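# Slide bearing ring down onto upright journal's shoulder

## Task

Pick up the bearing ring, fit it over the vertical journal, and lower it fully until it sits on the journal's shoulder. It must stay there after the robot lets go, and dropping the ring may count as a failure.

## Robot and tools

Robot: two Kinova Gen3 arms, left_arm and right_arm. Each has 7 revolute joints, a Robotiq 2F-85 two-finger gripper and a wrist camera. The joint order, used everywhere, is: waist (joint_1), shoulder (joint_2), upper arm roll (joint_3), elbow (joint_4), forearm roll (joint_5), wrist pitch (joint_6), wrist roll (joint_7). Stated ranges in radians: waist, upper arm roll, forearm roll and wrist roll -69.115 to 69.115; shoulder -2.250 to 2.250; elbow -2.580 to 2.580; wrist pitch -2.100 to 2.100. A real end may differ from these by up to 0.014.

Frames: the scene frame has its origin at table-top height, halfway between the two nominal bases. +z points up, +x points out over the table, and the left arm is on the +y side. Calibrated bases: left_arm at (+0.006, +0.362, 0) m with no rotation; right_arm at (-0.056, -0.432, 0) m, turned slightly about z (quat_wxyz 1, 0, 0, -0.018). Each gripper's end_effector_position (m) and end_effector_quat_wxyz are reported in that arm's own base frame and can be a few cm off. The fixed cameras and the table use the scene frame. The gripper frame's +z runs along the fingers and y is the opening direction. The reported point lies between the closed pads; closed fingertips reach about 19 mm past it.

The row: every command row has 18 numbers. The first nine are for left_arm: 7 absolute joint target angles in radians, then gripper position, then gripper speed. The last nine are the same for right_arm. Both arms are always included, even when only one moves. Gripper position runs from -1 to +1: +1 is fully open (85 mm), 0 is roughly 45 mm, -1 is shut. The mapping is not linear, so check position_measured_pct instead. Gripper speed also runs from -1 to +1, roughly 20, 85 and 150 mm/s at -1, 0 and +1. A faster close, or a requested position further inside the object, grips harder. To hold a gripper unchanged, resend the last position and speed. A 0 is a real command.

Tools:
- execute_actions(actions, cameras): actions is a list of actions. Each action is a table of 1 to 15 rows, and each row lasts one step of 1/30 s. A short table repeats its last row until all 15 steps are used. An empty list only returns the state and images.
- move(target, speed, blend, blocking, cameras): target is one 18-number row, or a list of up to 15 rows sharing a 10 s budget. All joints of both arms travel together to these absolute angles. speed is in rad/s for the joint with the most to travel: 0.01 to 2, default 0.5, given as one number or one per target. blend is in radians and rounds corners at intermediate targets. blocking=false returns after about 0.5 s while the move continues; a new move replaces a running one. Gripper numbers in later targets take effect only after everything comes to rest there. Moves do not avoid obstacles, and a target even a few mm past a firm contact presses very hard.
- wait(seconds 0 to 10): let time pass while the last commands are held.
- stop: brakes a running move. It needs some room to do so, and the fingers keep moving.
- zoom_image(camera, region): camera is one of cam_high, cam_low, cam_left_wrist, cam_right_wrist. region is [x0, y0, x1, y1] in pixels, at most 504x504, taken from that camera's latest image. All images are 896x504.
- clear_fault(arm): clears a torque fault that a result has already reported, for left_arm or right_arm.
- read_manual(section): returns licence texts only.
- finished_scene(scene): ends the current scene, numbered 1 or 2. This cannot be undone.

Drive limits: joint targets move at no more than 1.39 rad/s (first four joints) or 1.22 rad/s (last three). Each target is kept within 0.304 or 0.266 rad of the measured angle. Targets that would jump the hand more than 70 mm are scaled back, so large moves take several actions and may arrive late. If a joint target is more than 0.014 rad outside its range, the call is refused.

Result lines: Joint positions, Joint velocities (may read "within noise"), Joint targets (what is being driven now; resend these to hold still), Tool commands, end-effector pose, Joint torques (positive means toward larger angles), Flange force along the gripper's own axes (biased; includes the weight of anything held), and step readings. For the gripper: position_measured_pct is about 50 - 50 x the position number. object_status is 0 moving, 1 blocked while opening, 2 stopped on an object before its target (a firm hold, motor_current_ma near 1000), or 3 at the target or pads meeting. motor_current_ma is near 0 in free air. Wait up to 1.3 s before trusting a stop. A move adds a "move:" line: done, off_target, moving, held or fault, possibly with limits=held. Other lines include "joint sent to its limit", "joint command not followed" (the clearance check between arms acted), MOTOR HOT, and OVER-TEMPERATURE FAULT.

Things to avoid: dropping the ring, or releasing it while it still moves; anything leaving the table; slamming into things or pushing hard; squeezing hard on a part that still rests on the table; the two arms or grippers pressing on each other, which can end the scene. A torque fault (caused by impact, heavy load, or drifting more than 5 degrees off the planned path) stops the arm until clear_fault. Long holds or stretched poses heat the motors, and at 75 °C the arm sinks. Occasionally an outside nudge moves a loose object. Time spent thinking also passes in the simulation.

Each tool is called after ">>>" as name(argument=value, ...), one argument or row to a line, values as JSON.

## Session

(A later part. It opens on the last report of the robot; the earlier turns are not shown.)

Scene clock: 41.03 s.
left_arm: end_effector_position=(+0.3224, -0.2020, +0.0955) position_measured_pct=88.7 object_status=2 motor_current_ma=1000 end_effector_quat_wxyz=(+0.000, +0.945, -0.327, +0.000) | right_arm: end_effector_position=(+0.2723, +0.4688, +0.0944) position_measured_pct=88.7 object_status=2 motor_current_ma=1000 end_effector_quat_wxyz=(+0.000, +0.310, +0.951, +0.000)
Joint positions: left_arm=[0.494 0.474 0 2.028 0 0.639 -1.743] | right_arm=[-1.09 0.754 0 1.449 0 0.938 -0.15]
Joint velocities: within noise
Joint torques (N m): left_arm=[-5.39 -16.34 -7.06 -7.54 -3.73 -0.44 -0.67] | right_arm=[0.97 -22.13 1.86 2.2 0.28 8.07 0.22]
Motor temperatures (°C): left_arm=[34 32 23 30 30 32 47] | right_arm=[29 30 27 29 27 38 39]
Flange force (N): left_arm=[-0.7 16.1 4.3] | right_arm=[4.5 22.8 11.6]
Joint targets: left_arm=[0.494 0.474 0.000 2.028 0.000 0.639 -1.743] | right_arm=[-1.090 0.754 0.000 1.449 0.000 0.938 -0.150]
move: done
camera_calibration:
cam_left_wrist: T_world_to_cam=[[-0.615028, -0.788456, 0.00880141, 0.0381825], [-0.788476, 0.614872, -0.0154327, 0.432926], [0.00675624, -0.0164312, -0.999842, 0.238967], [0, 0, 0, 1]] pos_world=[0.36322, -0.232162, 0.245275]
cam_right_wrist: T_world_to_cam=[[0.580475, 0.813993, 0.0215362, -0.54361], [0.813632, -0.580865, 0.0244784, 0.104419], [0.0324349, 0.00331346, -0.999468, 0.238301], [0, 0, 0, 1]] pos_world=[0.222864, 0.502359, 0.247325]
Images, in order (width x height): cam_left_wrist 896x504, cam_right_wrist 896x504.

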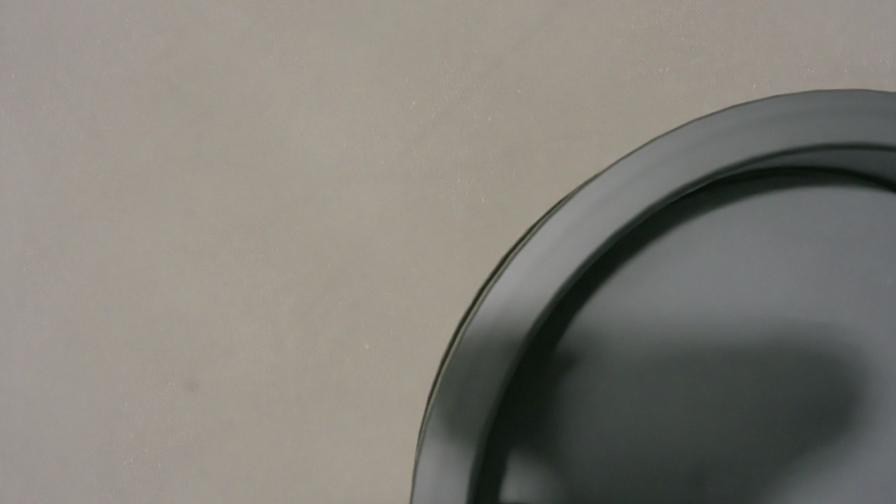

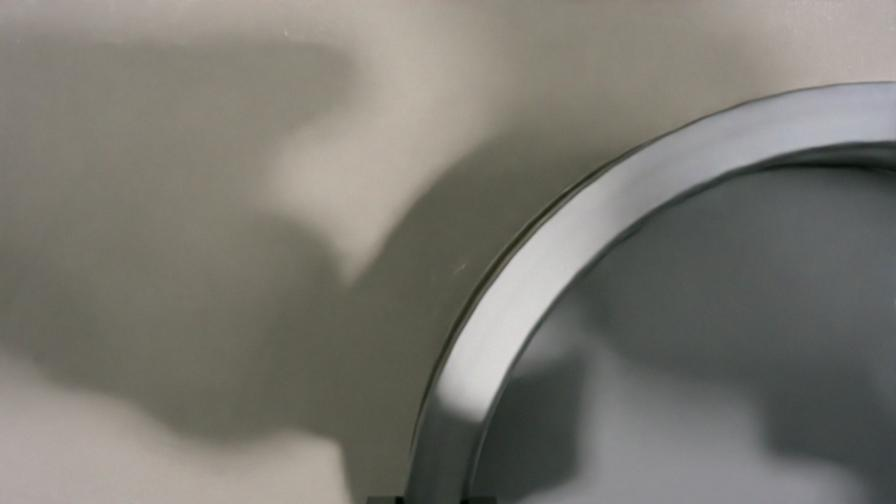

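>>> move(
  target=[
    [0.4926,0.4745,0,2.0282,0,0.6388,-1.745,-0.95,-1,-1.0903,0.7554,0,1.4465,0,0.9398,-0.1503,-0.95,-1],
  ],
  speed=0.02,
  cameras=[],
)

>>> move(
  target=[0.4926,0.4788,0,2.0302,0,0.6325,-1.745,-0.95,-1,-1.0903,0.7582,0,1.4483,0,0.9352,-0.1503,-0.95,-1],
  speed=0.02,
  cameras=["cam_low"],
)

Scene clock: 42.90 s.
left_arm: end_effector_position=(+0.3228, -0.2015, +0.0954) position_measured_pct=88.7 object_status=2 motor_current_ma=1000 end_effector_quat_wxyz=(+0.000, +0.945, -0.327, +0.000) | right_arm: end_effector_position=(+0.2727, +0.4693, +0.0943) position_measured_pct=88.7 object_status=2 motor_current_ma=1000 end_effector_quat_wxyz=(+0.000, +0.310, +0.951, +0.000)
Joint positions: left_arm=[0.493 0.475 0 2.028 0 0.639 -1.745] | right_arm=[-1.09 0.755 0 1.447 0 0.94 -0.15]
Joint velocities: within noise
Joint torques (N m): left_arm=[-7.65 -18.14 -9.59 -9.02 -4.85 -0.81 -0.64] | right_arm=[1.32 -22.23 2.28 0.1 0.52 6.55 0.2]
Motor temperatures (°C): left_arm=[34 32 24 30 30 32 47] | right_arm=[29 30 27 29 27 38 39]
Flange force (N): left_arm=[-1.0 22.0 8.5] | right_arm=[4.6 17.6 10.1]
Joint targets: left_arm=[0.493 0.474 0.000 2.028 0.000 0.639 -1.745] | right_arm=[-1.090 0.755 0.000 1.446 0.000 0.940 -0.150]
move: done
No camera images: "cameras" was empty.

Scene clock: 43.60 s.
left_arm: end_effector_position=(+0.3228, -0.2015, +0.0934) position_measured_pct=88.7 object_status=2 motor_current_ma=1000 end_effector_quat_wxyz=(+0.000, +0.945, -0.327, +0.000) | right_arm: end_effector_position=(+0.2727, +0.4694, +0.0924) position_measured_pct=88.7 object_status=2 motor_current_ma=1000 end_effector_quat_wxyz=(+0.000, +0.310, +0.951, +0.000)
Joint positions: left_arm=[0.493 0.479 0 2.03 0 0.633 -1.745] | right_arm=[-1.09 0.758 0 1.448 0 0.935 -0.15]
Joint velocities: within noise
Joint torques (N m): left_arm=[-7.6 -18.08 -9.6 -8.92 -4.82 -0.86 -0.7] | right_arm=[1.69 -21.89 2.59 0.42 0.7 6.64 0.18]
Motor temperatures (°C): left_arm=[34 32 24 30 30 32 47] | right_arm=[29 30 27 29 27 38 39]
Flange force (N): left_arm=[-0.9 22.0 8.0] | right_arm=[5.2 17.7 9.6]
Joint targets: left_arm=[0.493 0.479 0.000 2.030 0.000 0.633 -1.745] | right_arm=[-1.090 0.758 0.000 1.448 0.000 0.935 -0.150]
move: done
Images, in order (width x height): cam_low 896x504.

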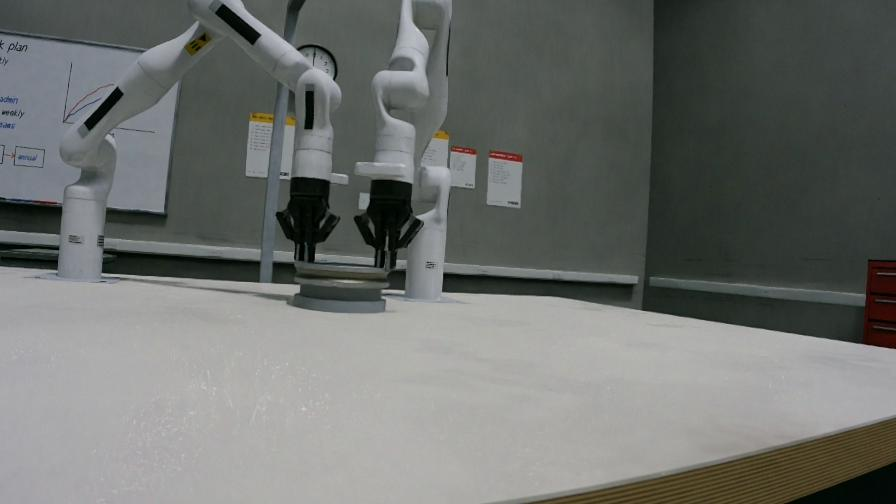

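>>> move(
  target=[
    [0.4926,0.4948,0,2.0378,0,0.609,-1.745,-0.95,-1,-1.0903,0.7686,0,1.4552,0,0.9178,-0.1503,-0.95,-1],
    [0.4926,0.5113,0,2.0449,0,0.5854,-1.745,-0.95,-1,-1.0903,0.7798,0,1.4611,0,0.9007,-0.1503,-0.95,-1],
  ],
  speed=0.025,
  cameras=[],
)

>>> move(
  target=[0.4926,0.5203,0,2.0482,0,0.5731,-1.745,-0.95,-1,-1.0903,0.7859,0,1.464,0,0.8917,-0.1503,-0.95,-1],
  speed=0.02,
  cameras=["cam_low"],
)

>>> zoom_image(
  camera="cam_low",
  region=[285, 245, 405, 320],
)

Scene clock: 47.10 s.
left_arm: end_effector_position=(+0.3227, -0.2014, +0.0784) position_measured_pct=88.7 object_status=2 motor_current_ma=1000 end_effector_quat_wxyz=(+0.000, +0.945, -0.327, +0.000) | right_arm: end_effector_position=(+0.2727, +0.4693, +0.0775) position_measured_pct=88.7 object_status=2 motor_current_ma=1000 end_effector_quat_wxyz=(+0.000, +0.310, +0.951, +0.000)
Joint positions: left_arm=[0.493 0.511 0 2.045 0 0.585 -1.745] | right_arm=[-1.09 0.78 0 1.461 0 0.901 -0.15]
Joint velocities: within noise
Joint torques (N m): left_arm=[-7.36 -18.33 -9.47 -9.09 -4.44 -1.24 -0.69] | right_arm=[2.42 -21.84 3.3 0.83 1.02 6.71 0.15]
Motor temperatures (°C): left_arm=[34 32 24 30 30 32 47] | right_arm=[29 30 27 29 27 38 39]
Flange force (N): left_arm=[-2.3 21.5 7.3] | right_arm=[6.5 17.6 9.9]
Joint targets: left_arm=[0.493 0.511 0.000 2.045 0.000 0.585 -1.745] | right_arm=[-1.090 0.780 0.000 1.461 0.000 0.901 -0.150]
move: done
No camera images: "cameras" was empty.

Scene clock: 47.93 s.
left_arm: end_effector_position=(+0.3227, -0.2014, +0.0745) position_measured_pct=88.7 object_status=2 motor_current_ma=1000 end_effector_quat_wxyz=(+0.000, +0.945, -0.327, +0.000) | right_arm: end_effector_position=(+0.2727, +0.4694, +0.0734) position_measured_pct=88.7 object_status=2 motor_current_ma=1000 end_effector_quat_wxyz=(+0.000, +0.310, +0.951, +0.000)
Joint positions: left_arm=[0.493 0.52 0 2.048 0 0.573 -1.745] | right_arm=[-1.09 0.786 0 1.464 0 0.892 -0.15]
Joint velocities: within noise
Joint torques (N m): left_arm=[-7.46 -18.56 -9.56 -9.49 -4.41 -1.5 -0.66] | right_arm=[2.88 -21.54 3.74 0.73 1.19 6.44 0.15]
Motor temperatures (°C): left_arm=[34 32 24 30 30 32 47] | right_arm=[29 30 27 29 27 38 39]
Flange force (N): left_arm=[-3.2 21.7 7.2] | right_arm=[7.3 16.7 9.1]
Joint targets: left_arm=[0.493 0.520 0.000 2.048 0.000 0.573 -1.745] | right_arm=[-1.090 0.786 0.000 1.464 0.000 0.892 -0.150]
move: done
Images, in order (width x height): cam_low 896x504.

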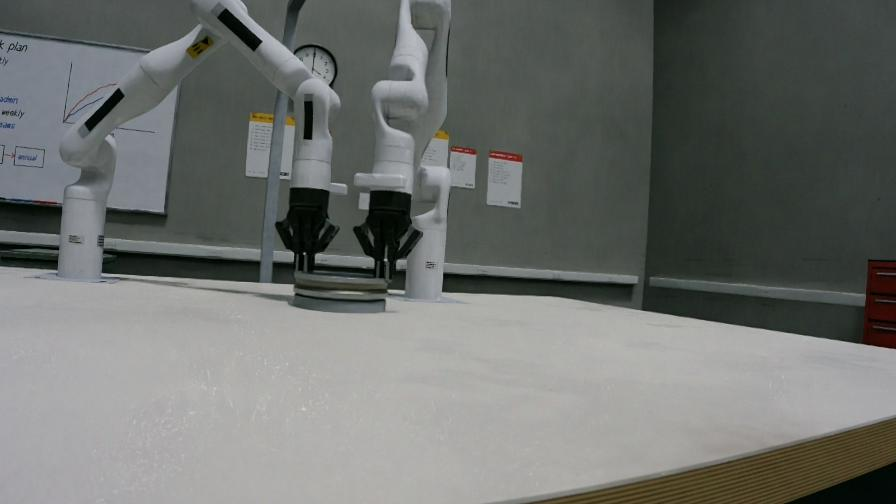

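Scaled by 4.200.

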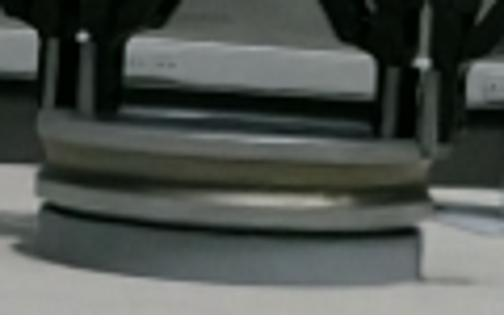

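>>> move(
  target=[0.4926,0.5226,0,2.049,0,0.57,-1.745,-0.95,-1,-1.0903,0.7874,0,1.4648,0,0.8895,-0.1503,-0.95,-1],
  speed=0.02,
  cameras=[],
)

>>> move(
  target=[0.4926,0.5243,0,2.0497,0,0.5677,-1.745,-0.95,-1,-1.0903,0.7886,0,1.4654,0,0.8877,-0.1503,-0.95,-1],
  speed=0.02,
  cameras=["cam_low"],
)

>>> zoom_image(
  camera="cam_low",
  region=[285, 245, 405, 320],
)

Scene clock: 49.40 s.
left_arm: end_effector_position=(+0.3228, -0.2014, +0.0735) position_measured_pct=88.7 object_status=2 motor_current_ma=1000 end_effector_quat_wxyz=(+0.000, +0.945, -0.327, +0.000) | right_arm: end_effector_position=(+0.2727, +0.4694, +0.0724) position_measured_pct=88.7 object_status=2 motor_current_ma=1000 end_effector_quat_wxyz=(+0.000, +0.310, +0.951, +0.000)
Joint positions: left_arm=[0.493 0.523 0 2.049 0 0.57 -1.745] | right_arm=[-1.09 0.787 0 1.465 0 0.889 -0.15]
Joint velocities: within noise
Joint torques (N m): left_arm=[-7.49 -18.46 -9.6 -9.53 -4.36 -1.58 -0.68] | right_arm=[3.09 -21.26 3.85 0.96 1.27 6.55 0.16]
Motor temperatures (°C): left_arm=[34 32 24 30 30 32 47] | right_arm=[29 30 27 29 27 38 39]
Flange force (N): left_arm=[-3.5 21.9 6.7] | right_arm=[7.7 16.8 8.7]
Joint targets: left_arm=[0.493 0.523 0.000 2.049 0.000 0.570 -1.745] | right_arm=[-1.090 0.787 0.000 1.465 0.000 0.889 -0.150]
move: done
No camera images: "cameras" was empty.

Scene clock: 50.10 s.
left_arm: end_effector_position=(+0.3227, -0.2014, +0.0727) position_measured_pct=88.7 object_status=2 motor_current_ma=1000 end_effector_quat_wxyz=(+0.000, +0.945, -0.327, +0.000) | right_arm: end_effector_position=(+0.2727, +0.4694, +0.0716) position_measured_pct=88.7 object_status=2 motor_current_ma=1000 end_effector_quat_wxyz=(+0.000, +0.310, +0.951, +0.000)
Joint positions: left_arm=[0.493 0.524 0 2.05 0 0.568 -1.745] | right_arm=[-1.09 0.789 0 1.465 0 0.888 -0.15]
Joint velocities: within noise
Joint torques (N m): left_arm=[-7.46 -18.57 -9.64 -9.34 -4.35 -1.44 -0.68] | right_arm=[3.13 -21.55 3.89 1.02 1.26 6.63 0.18]
Motor temperatures (°C): left_arm=[34 32 24 30 30 32 47] | right_arm=[29 30 27 29 27 38 39]
Flange force (N): left_arm=[-3.0 21.7 7.2] | right_arm=[7.9 17.3 9.3]
Joint targets: left_arm=[0.493 0.524 0.000 2.050 0.000 0.568 -1.745] | right_arm=[-1.090 0.789 0.000 1.465 0.000 0.888 -0.150]
move: done
Images, in order (width x height): cam_low 896x504.

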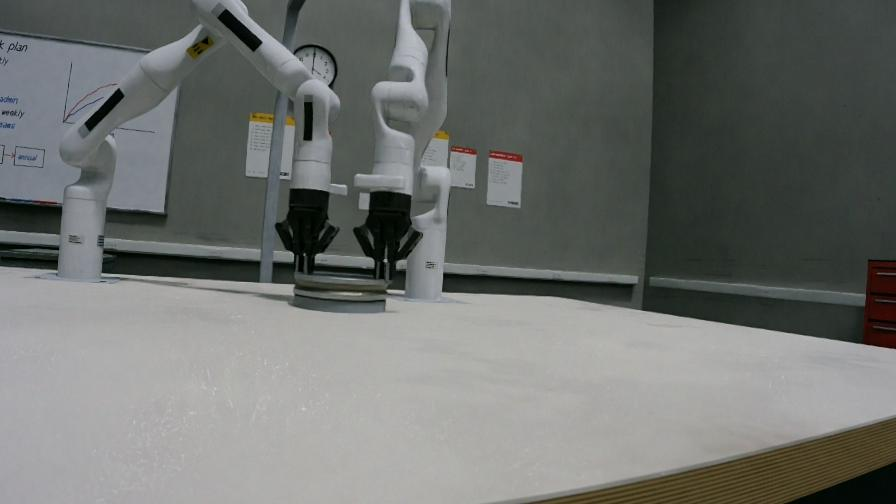

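Scaled by 4.200.

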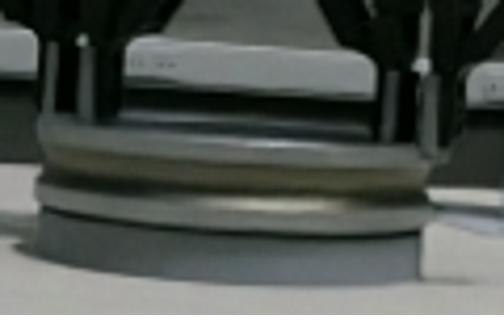

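>>> move(
  target=[0.4926,0.5261,0,2.0504,0,0.5653,-1.745,-0.95,-1,-1.0903,0.7898,0,1.466,0,0.8858,-0.1503,-0.95,-1],
  speed=0.01,
  cameras=["cam_low"],
)

>>> zoom_image(
  camera="cam_low",
  region=[285, 245, 405, 320],
)

Scene clock: 51.30 s.
left_arm: end_effector_position=(+0.3227, -0.2014, +0.0719) position_measured_pct=88.7 object_status=2 motor_current_ma=1000 end_effector_quat_wxyz=(+0.000, +0.945, -0.327, +0.000) | right_arm: end_effector_position=(+0.2727, +0.4694, +0.0709) position_measured_pct=88.7 object_status=2 motor_current_ma=1000 end_effector_quat_wxyz=(+0.000, +0.310, +0.951, +0.000)
Joint positions: left_arm=[0.493 0.526 0 2.05 0 0.565 -1.745] | right_arm=[-1.09 0.79 0 1.466 0 0.886 -0.15]
Joint velocities: within noise
Joint torques (N m): left_arm=[-7.7 -6.68 -10.14 -9.14 -4.41 -4.77 -0.58] | right_arm=[2.67 -13.18 3.53 1.38 1.16 4.3 0.2]
Motor temperatures (°C): left_arm=[34 32 24 30 30 32 47] | right_arm=[29 30 27 29 27 38 39]
Flange force (N): left_arm=[-13.5 23.2 -30.2] | right_arm=[6.1 8.6 -8.8]
Joint targets: left_arm=[0.493 0.526 0.000 2.050 0.000 0.565 -1.745] | right_arm=[-1.090 0.790 0.000 1.466 0.000 0.886 -0.150]
move: done
Images, in order (width x height): cam_low 896x504.

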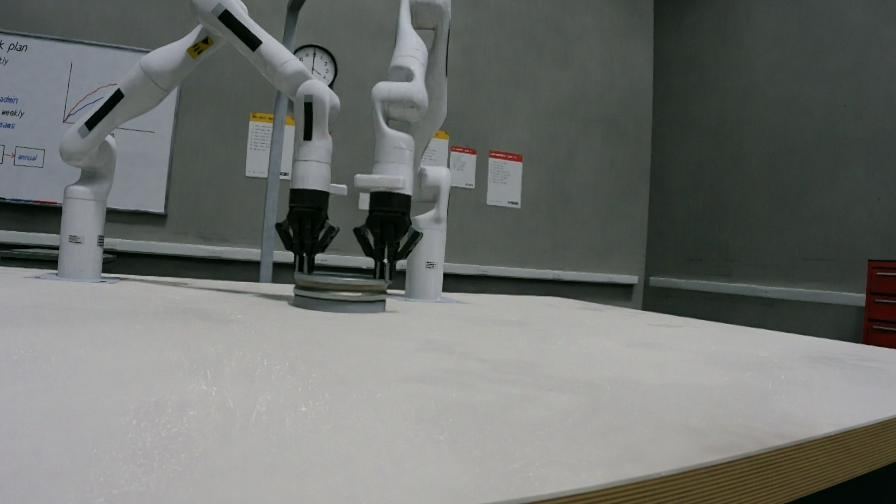

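Scaled by 4.200.

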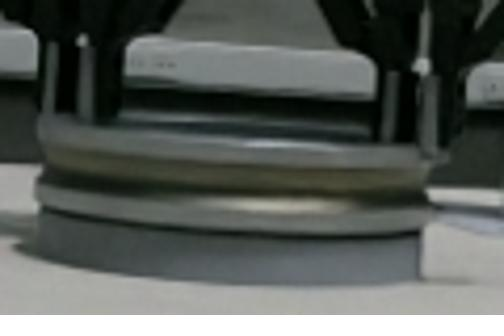

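>>> move(
  target=[
    [0.4926,0.5248,0,2.0499,0,0.567,-1.745,-0.95,-1,-1.0903,0.789,0,1.4656,0,0.8871,-0.1503,-0.95,-1],
    [0.4926,0.5248,0,2.0499,0,0.567,-1.745,-0.55,-1,-1.0903,0.789,0,1.4656,0,0.8871,-0.1503,-0.95,-1],
  ],
  speed=0.02,
  cameras=[],
)

>>> move(
  target=[0.4926,0.5248,0,2.0499,0,0.567,-1.745,-0.55,-1,-1.0903,0.789,0,1.4656,0,0.8871,-0.1503,-0.55,-1],
  cameras=[],
)

>>> move(
  target=[
    [0.4926,0.4948,0,2.0378,0,0.609,-1.745,-0.55,-1,-1.0903,0.7686,0,1.4552,0,0.9178,-0.1503,-0.55,-1],
    [0.4926,0.4627,0,2.0228,0,0.6561,-1.745,-0.55,-1,-1.0903,0.7477,0,1.4414,0,0.9525,-0.1503,-0.55,-1],
    [0.4926,0.35,0,1.97,0,0.82,-1.745,-0.55,-1,-0.95,0.55,0,1.45,0,1.14,-0.1503,-0.55,-1],
  ],
  speed=[0.06,0.1,0.3],
)

>>> zoom_image(
  camera="cam_low",
  region=[285, 245, 405, 320],
)

Scene clock: 53.77 s.
left_arm: end_effector_position=(+0.3228, -0.2014, +0.0725) position_measured_pct=77.5 object_status=0 motor_current_ma=0 end_effector_quat_wxyz=(+0.000, +0.945, -0.327, +0.000) | right_arm: end_effector_position=(+0.2727, +0.4694, +0.0714) position_measured_pct=88.7 object_status=2 motor_current_ma=1000 end_effector_quat_wxyz=(+0.000, +0.310, +0.951, +0.000)
Joint positions: left_arm=[0.492 0.525 0 2.05 0 0.567 -1.745] | right_arm=[-1.09 0.789 0 1.466 0 0.887 -0.15]
Joint velocities: within noise
Joint torques (N m): left_arm=[0.7 -14.68 0.02 -4.88 -0.05 0.35 -0.15] | right_arm=[0.69 -19.77 1.53 2.17 0.02 6.86 0.04]
Motor temperatures (°C): left_arm=[34 32 24 30 30 32 47] | right_arm=[29 30 27 29 27 38 39]
Flange force (N): left_arm=[-1.4 -1.4 0.2] | right_arm=[3.2 18.9 6.3]
Joint targets: left_arm=[0.493 0.525 0.000 2.050 0.000 0.567 -1.745] | right_arm=[-1.090 0.789 0.000 1.466 0.000 0.887 -0.150]
move: done
No camera images: "cameras" was empty.

Scene clock: 54.53 s.
left_arm: end_effector_position=(+0.3227, -0.2014, +0.0725) position_measured_pct=77.5 object_status=3 motor_current_ma=0 end_effector_quat_wxyz=(+0.000, +0.945, -0.327, +0.000) | right_arm: end_effector_position=(+0.2727, +0.4694, +0.0714) position_measured_pct=77.5 object_status=0 motor_current_ma=0 end_effector_quat_wxyz=(+0.000, +0.310, +0.951, +0.000)
Joint positions: left_arm=[0.493 0.525 0 2.05 0 0.567 -1.745] | right_arm=[-1.09 0.789 0 1.466 0 0.887 -0.15]
Joint velocities: within noise
Joint torques (N m): left_arm=[0.74 -14.66 0.02 -4.92 -0.06 0.37 -0.12] | right_arm=[0.22 -18.94 1.42 -8.29 -0.01 -0.86 0.02]
Motor temperatures (°C): left_arm=[34 32 24 30 30 32 47] | right_arm=[29 30 27 29 27 38 39]
Flange force (N): left_arm=[-1.7 -1.5 0.3] | right_arm=[-0.5 -8.0 -4.5]
Joint targets: left_arm=[0.493 0.525 0.000 2.050 0.000 0.567 -1.745] | right_arm=[-1.090 0.789 0.000 1.466 0.000 0.887 -0.150]
move: done
No camera images: "cameras" was empty.

Scene clock: 56.73 s.
left_arm: end_effector_position=(+0.3186, -0.1992, +0.1547) position_measured_pct=77.5 object_status=3 motor_current_ma=0 end_effector_quat_wxyz=(+0.000, +0.945, -0.327, +0.001) | right_arm: end_effector_position=(+0.3147, +0.3973, +0.2013) position_measured_pct=77.5 object_status=3 motor_current_ma=0 end_effector_quat_wxyz=(+0.000, +0.376, +0.927, +0.001)
Joint positions: left_arm=[0.493 0.35 0 1.97 0 0.82 -1.745] | right_arm=[-0.95 0.55 0 1.45 0 1.14 -0.15]
Joint velocities: within noise
Joint torques (N m): left_arm=[0.67 -13.23 -0.11 -6.7 -0.05 0.36 -0.14] | right_arm=[0.31 -20.78 1.39 -10.4 0.03 -0.07 0.06]
Motor temperatures (°C): left_arm=[34 32 24 30 30 32 47] | right_arm=[29 31 27 29 27 38 39]
Flange force (N): left_arm=[-1.5 -0.9 0.6] | right_arm=[0.4 -4.3 5.7]
Joint targets: left_arm=[0.493 0.350 0.000 1.970 0.000 0.820 -1.745] | right_arm=[-0.950 0.550 0.000 1.450 0.000 1.140 -0.150]
move: done
camera_calibration:
cam_left_wrist: T_world_to_cam=[[-0.614974, -0.788501, 0.00861668, 0.0375126], [-0.788507, 0.614795, -0.0168082, 0.429314], [0.00795581, -0.0171309, -0.999822, 0.297727], [0, 0, 0, 1]] pos_world=[0.359218, -0.229261, 0.304567]
cam_right_wrist: T_world_to_cam=[[0.68864, 0.724738, 0.0230295, -0.511234], [0.724329, -0.689025, 0.0243437, 0.096992], [0.0335107, -0.0000830713, -0.999438, 0.345002], [0, 0, 0, 1]] pos_world=[0.27024, 0.437369, 0.354221]

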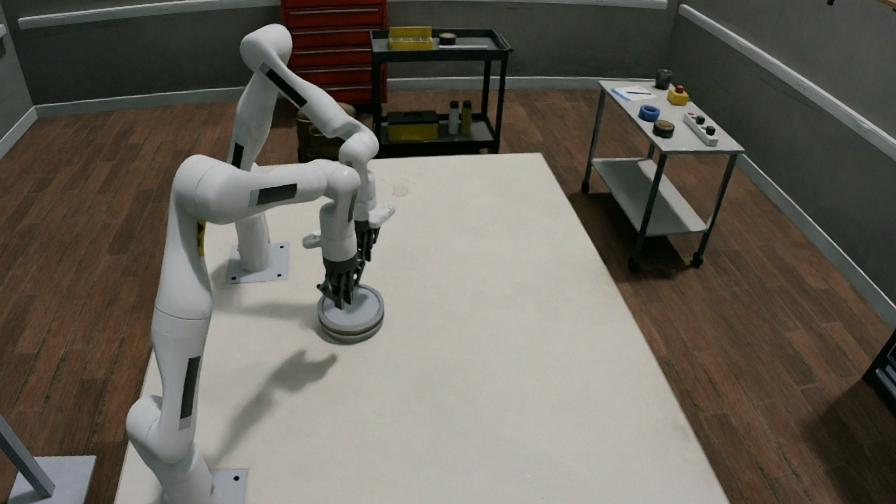

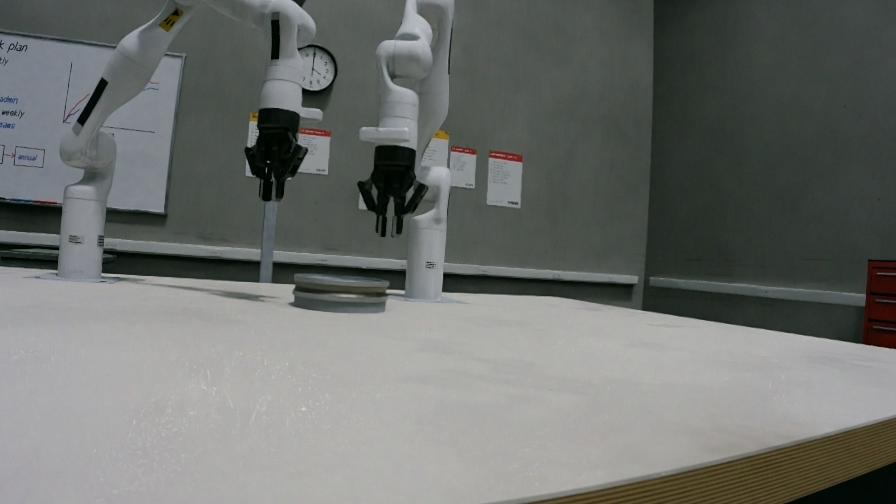

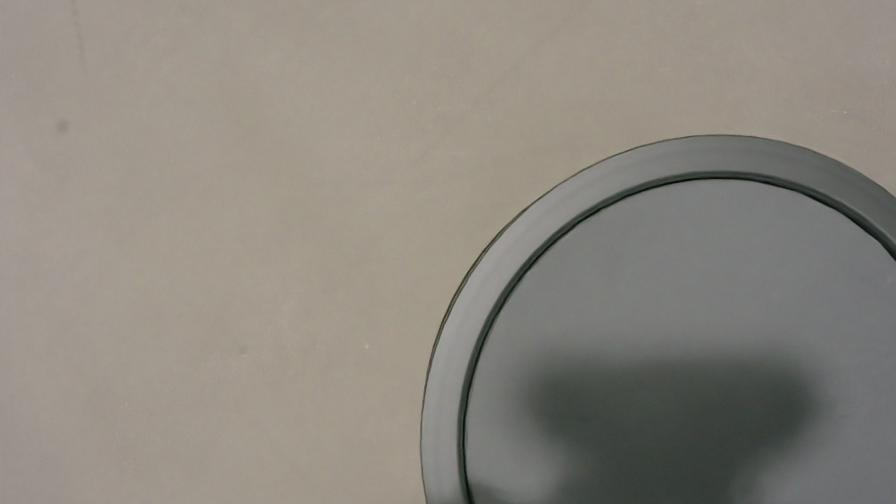

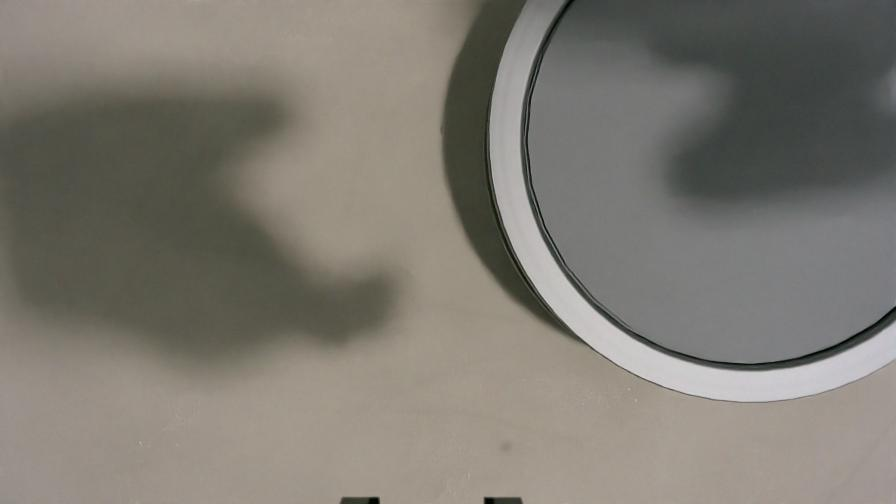

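Scaled by 4.200.

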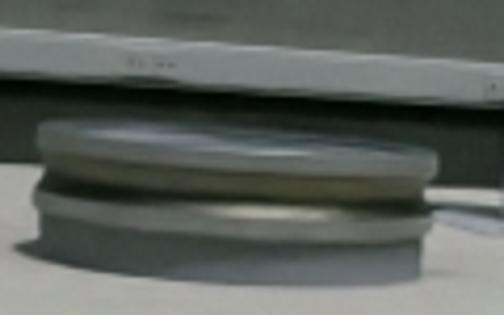

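Seated the same as in scene 1.

>>> finished_scene(
  scene=2,
)

The scene is finished: the task was done.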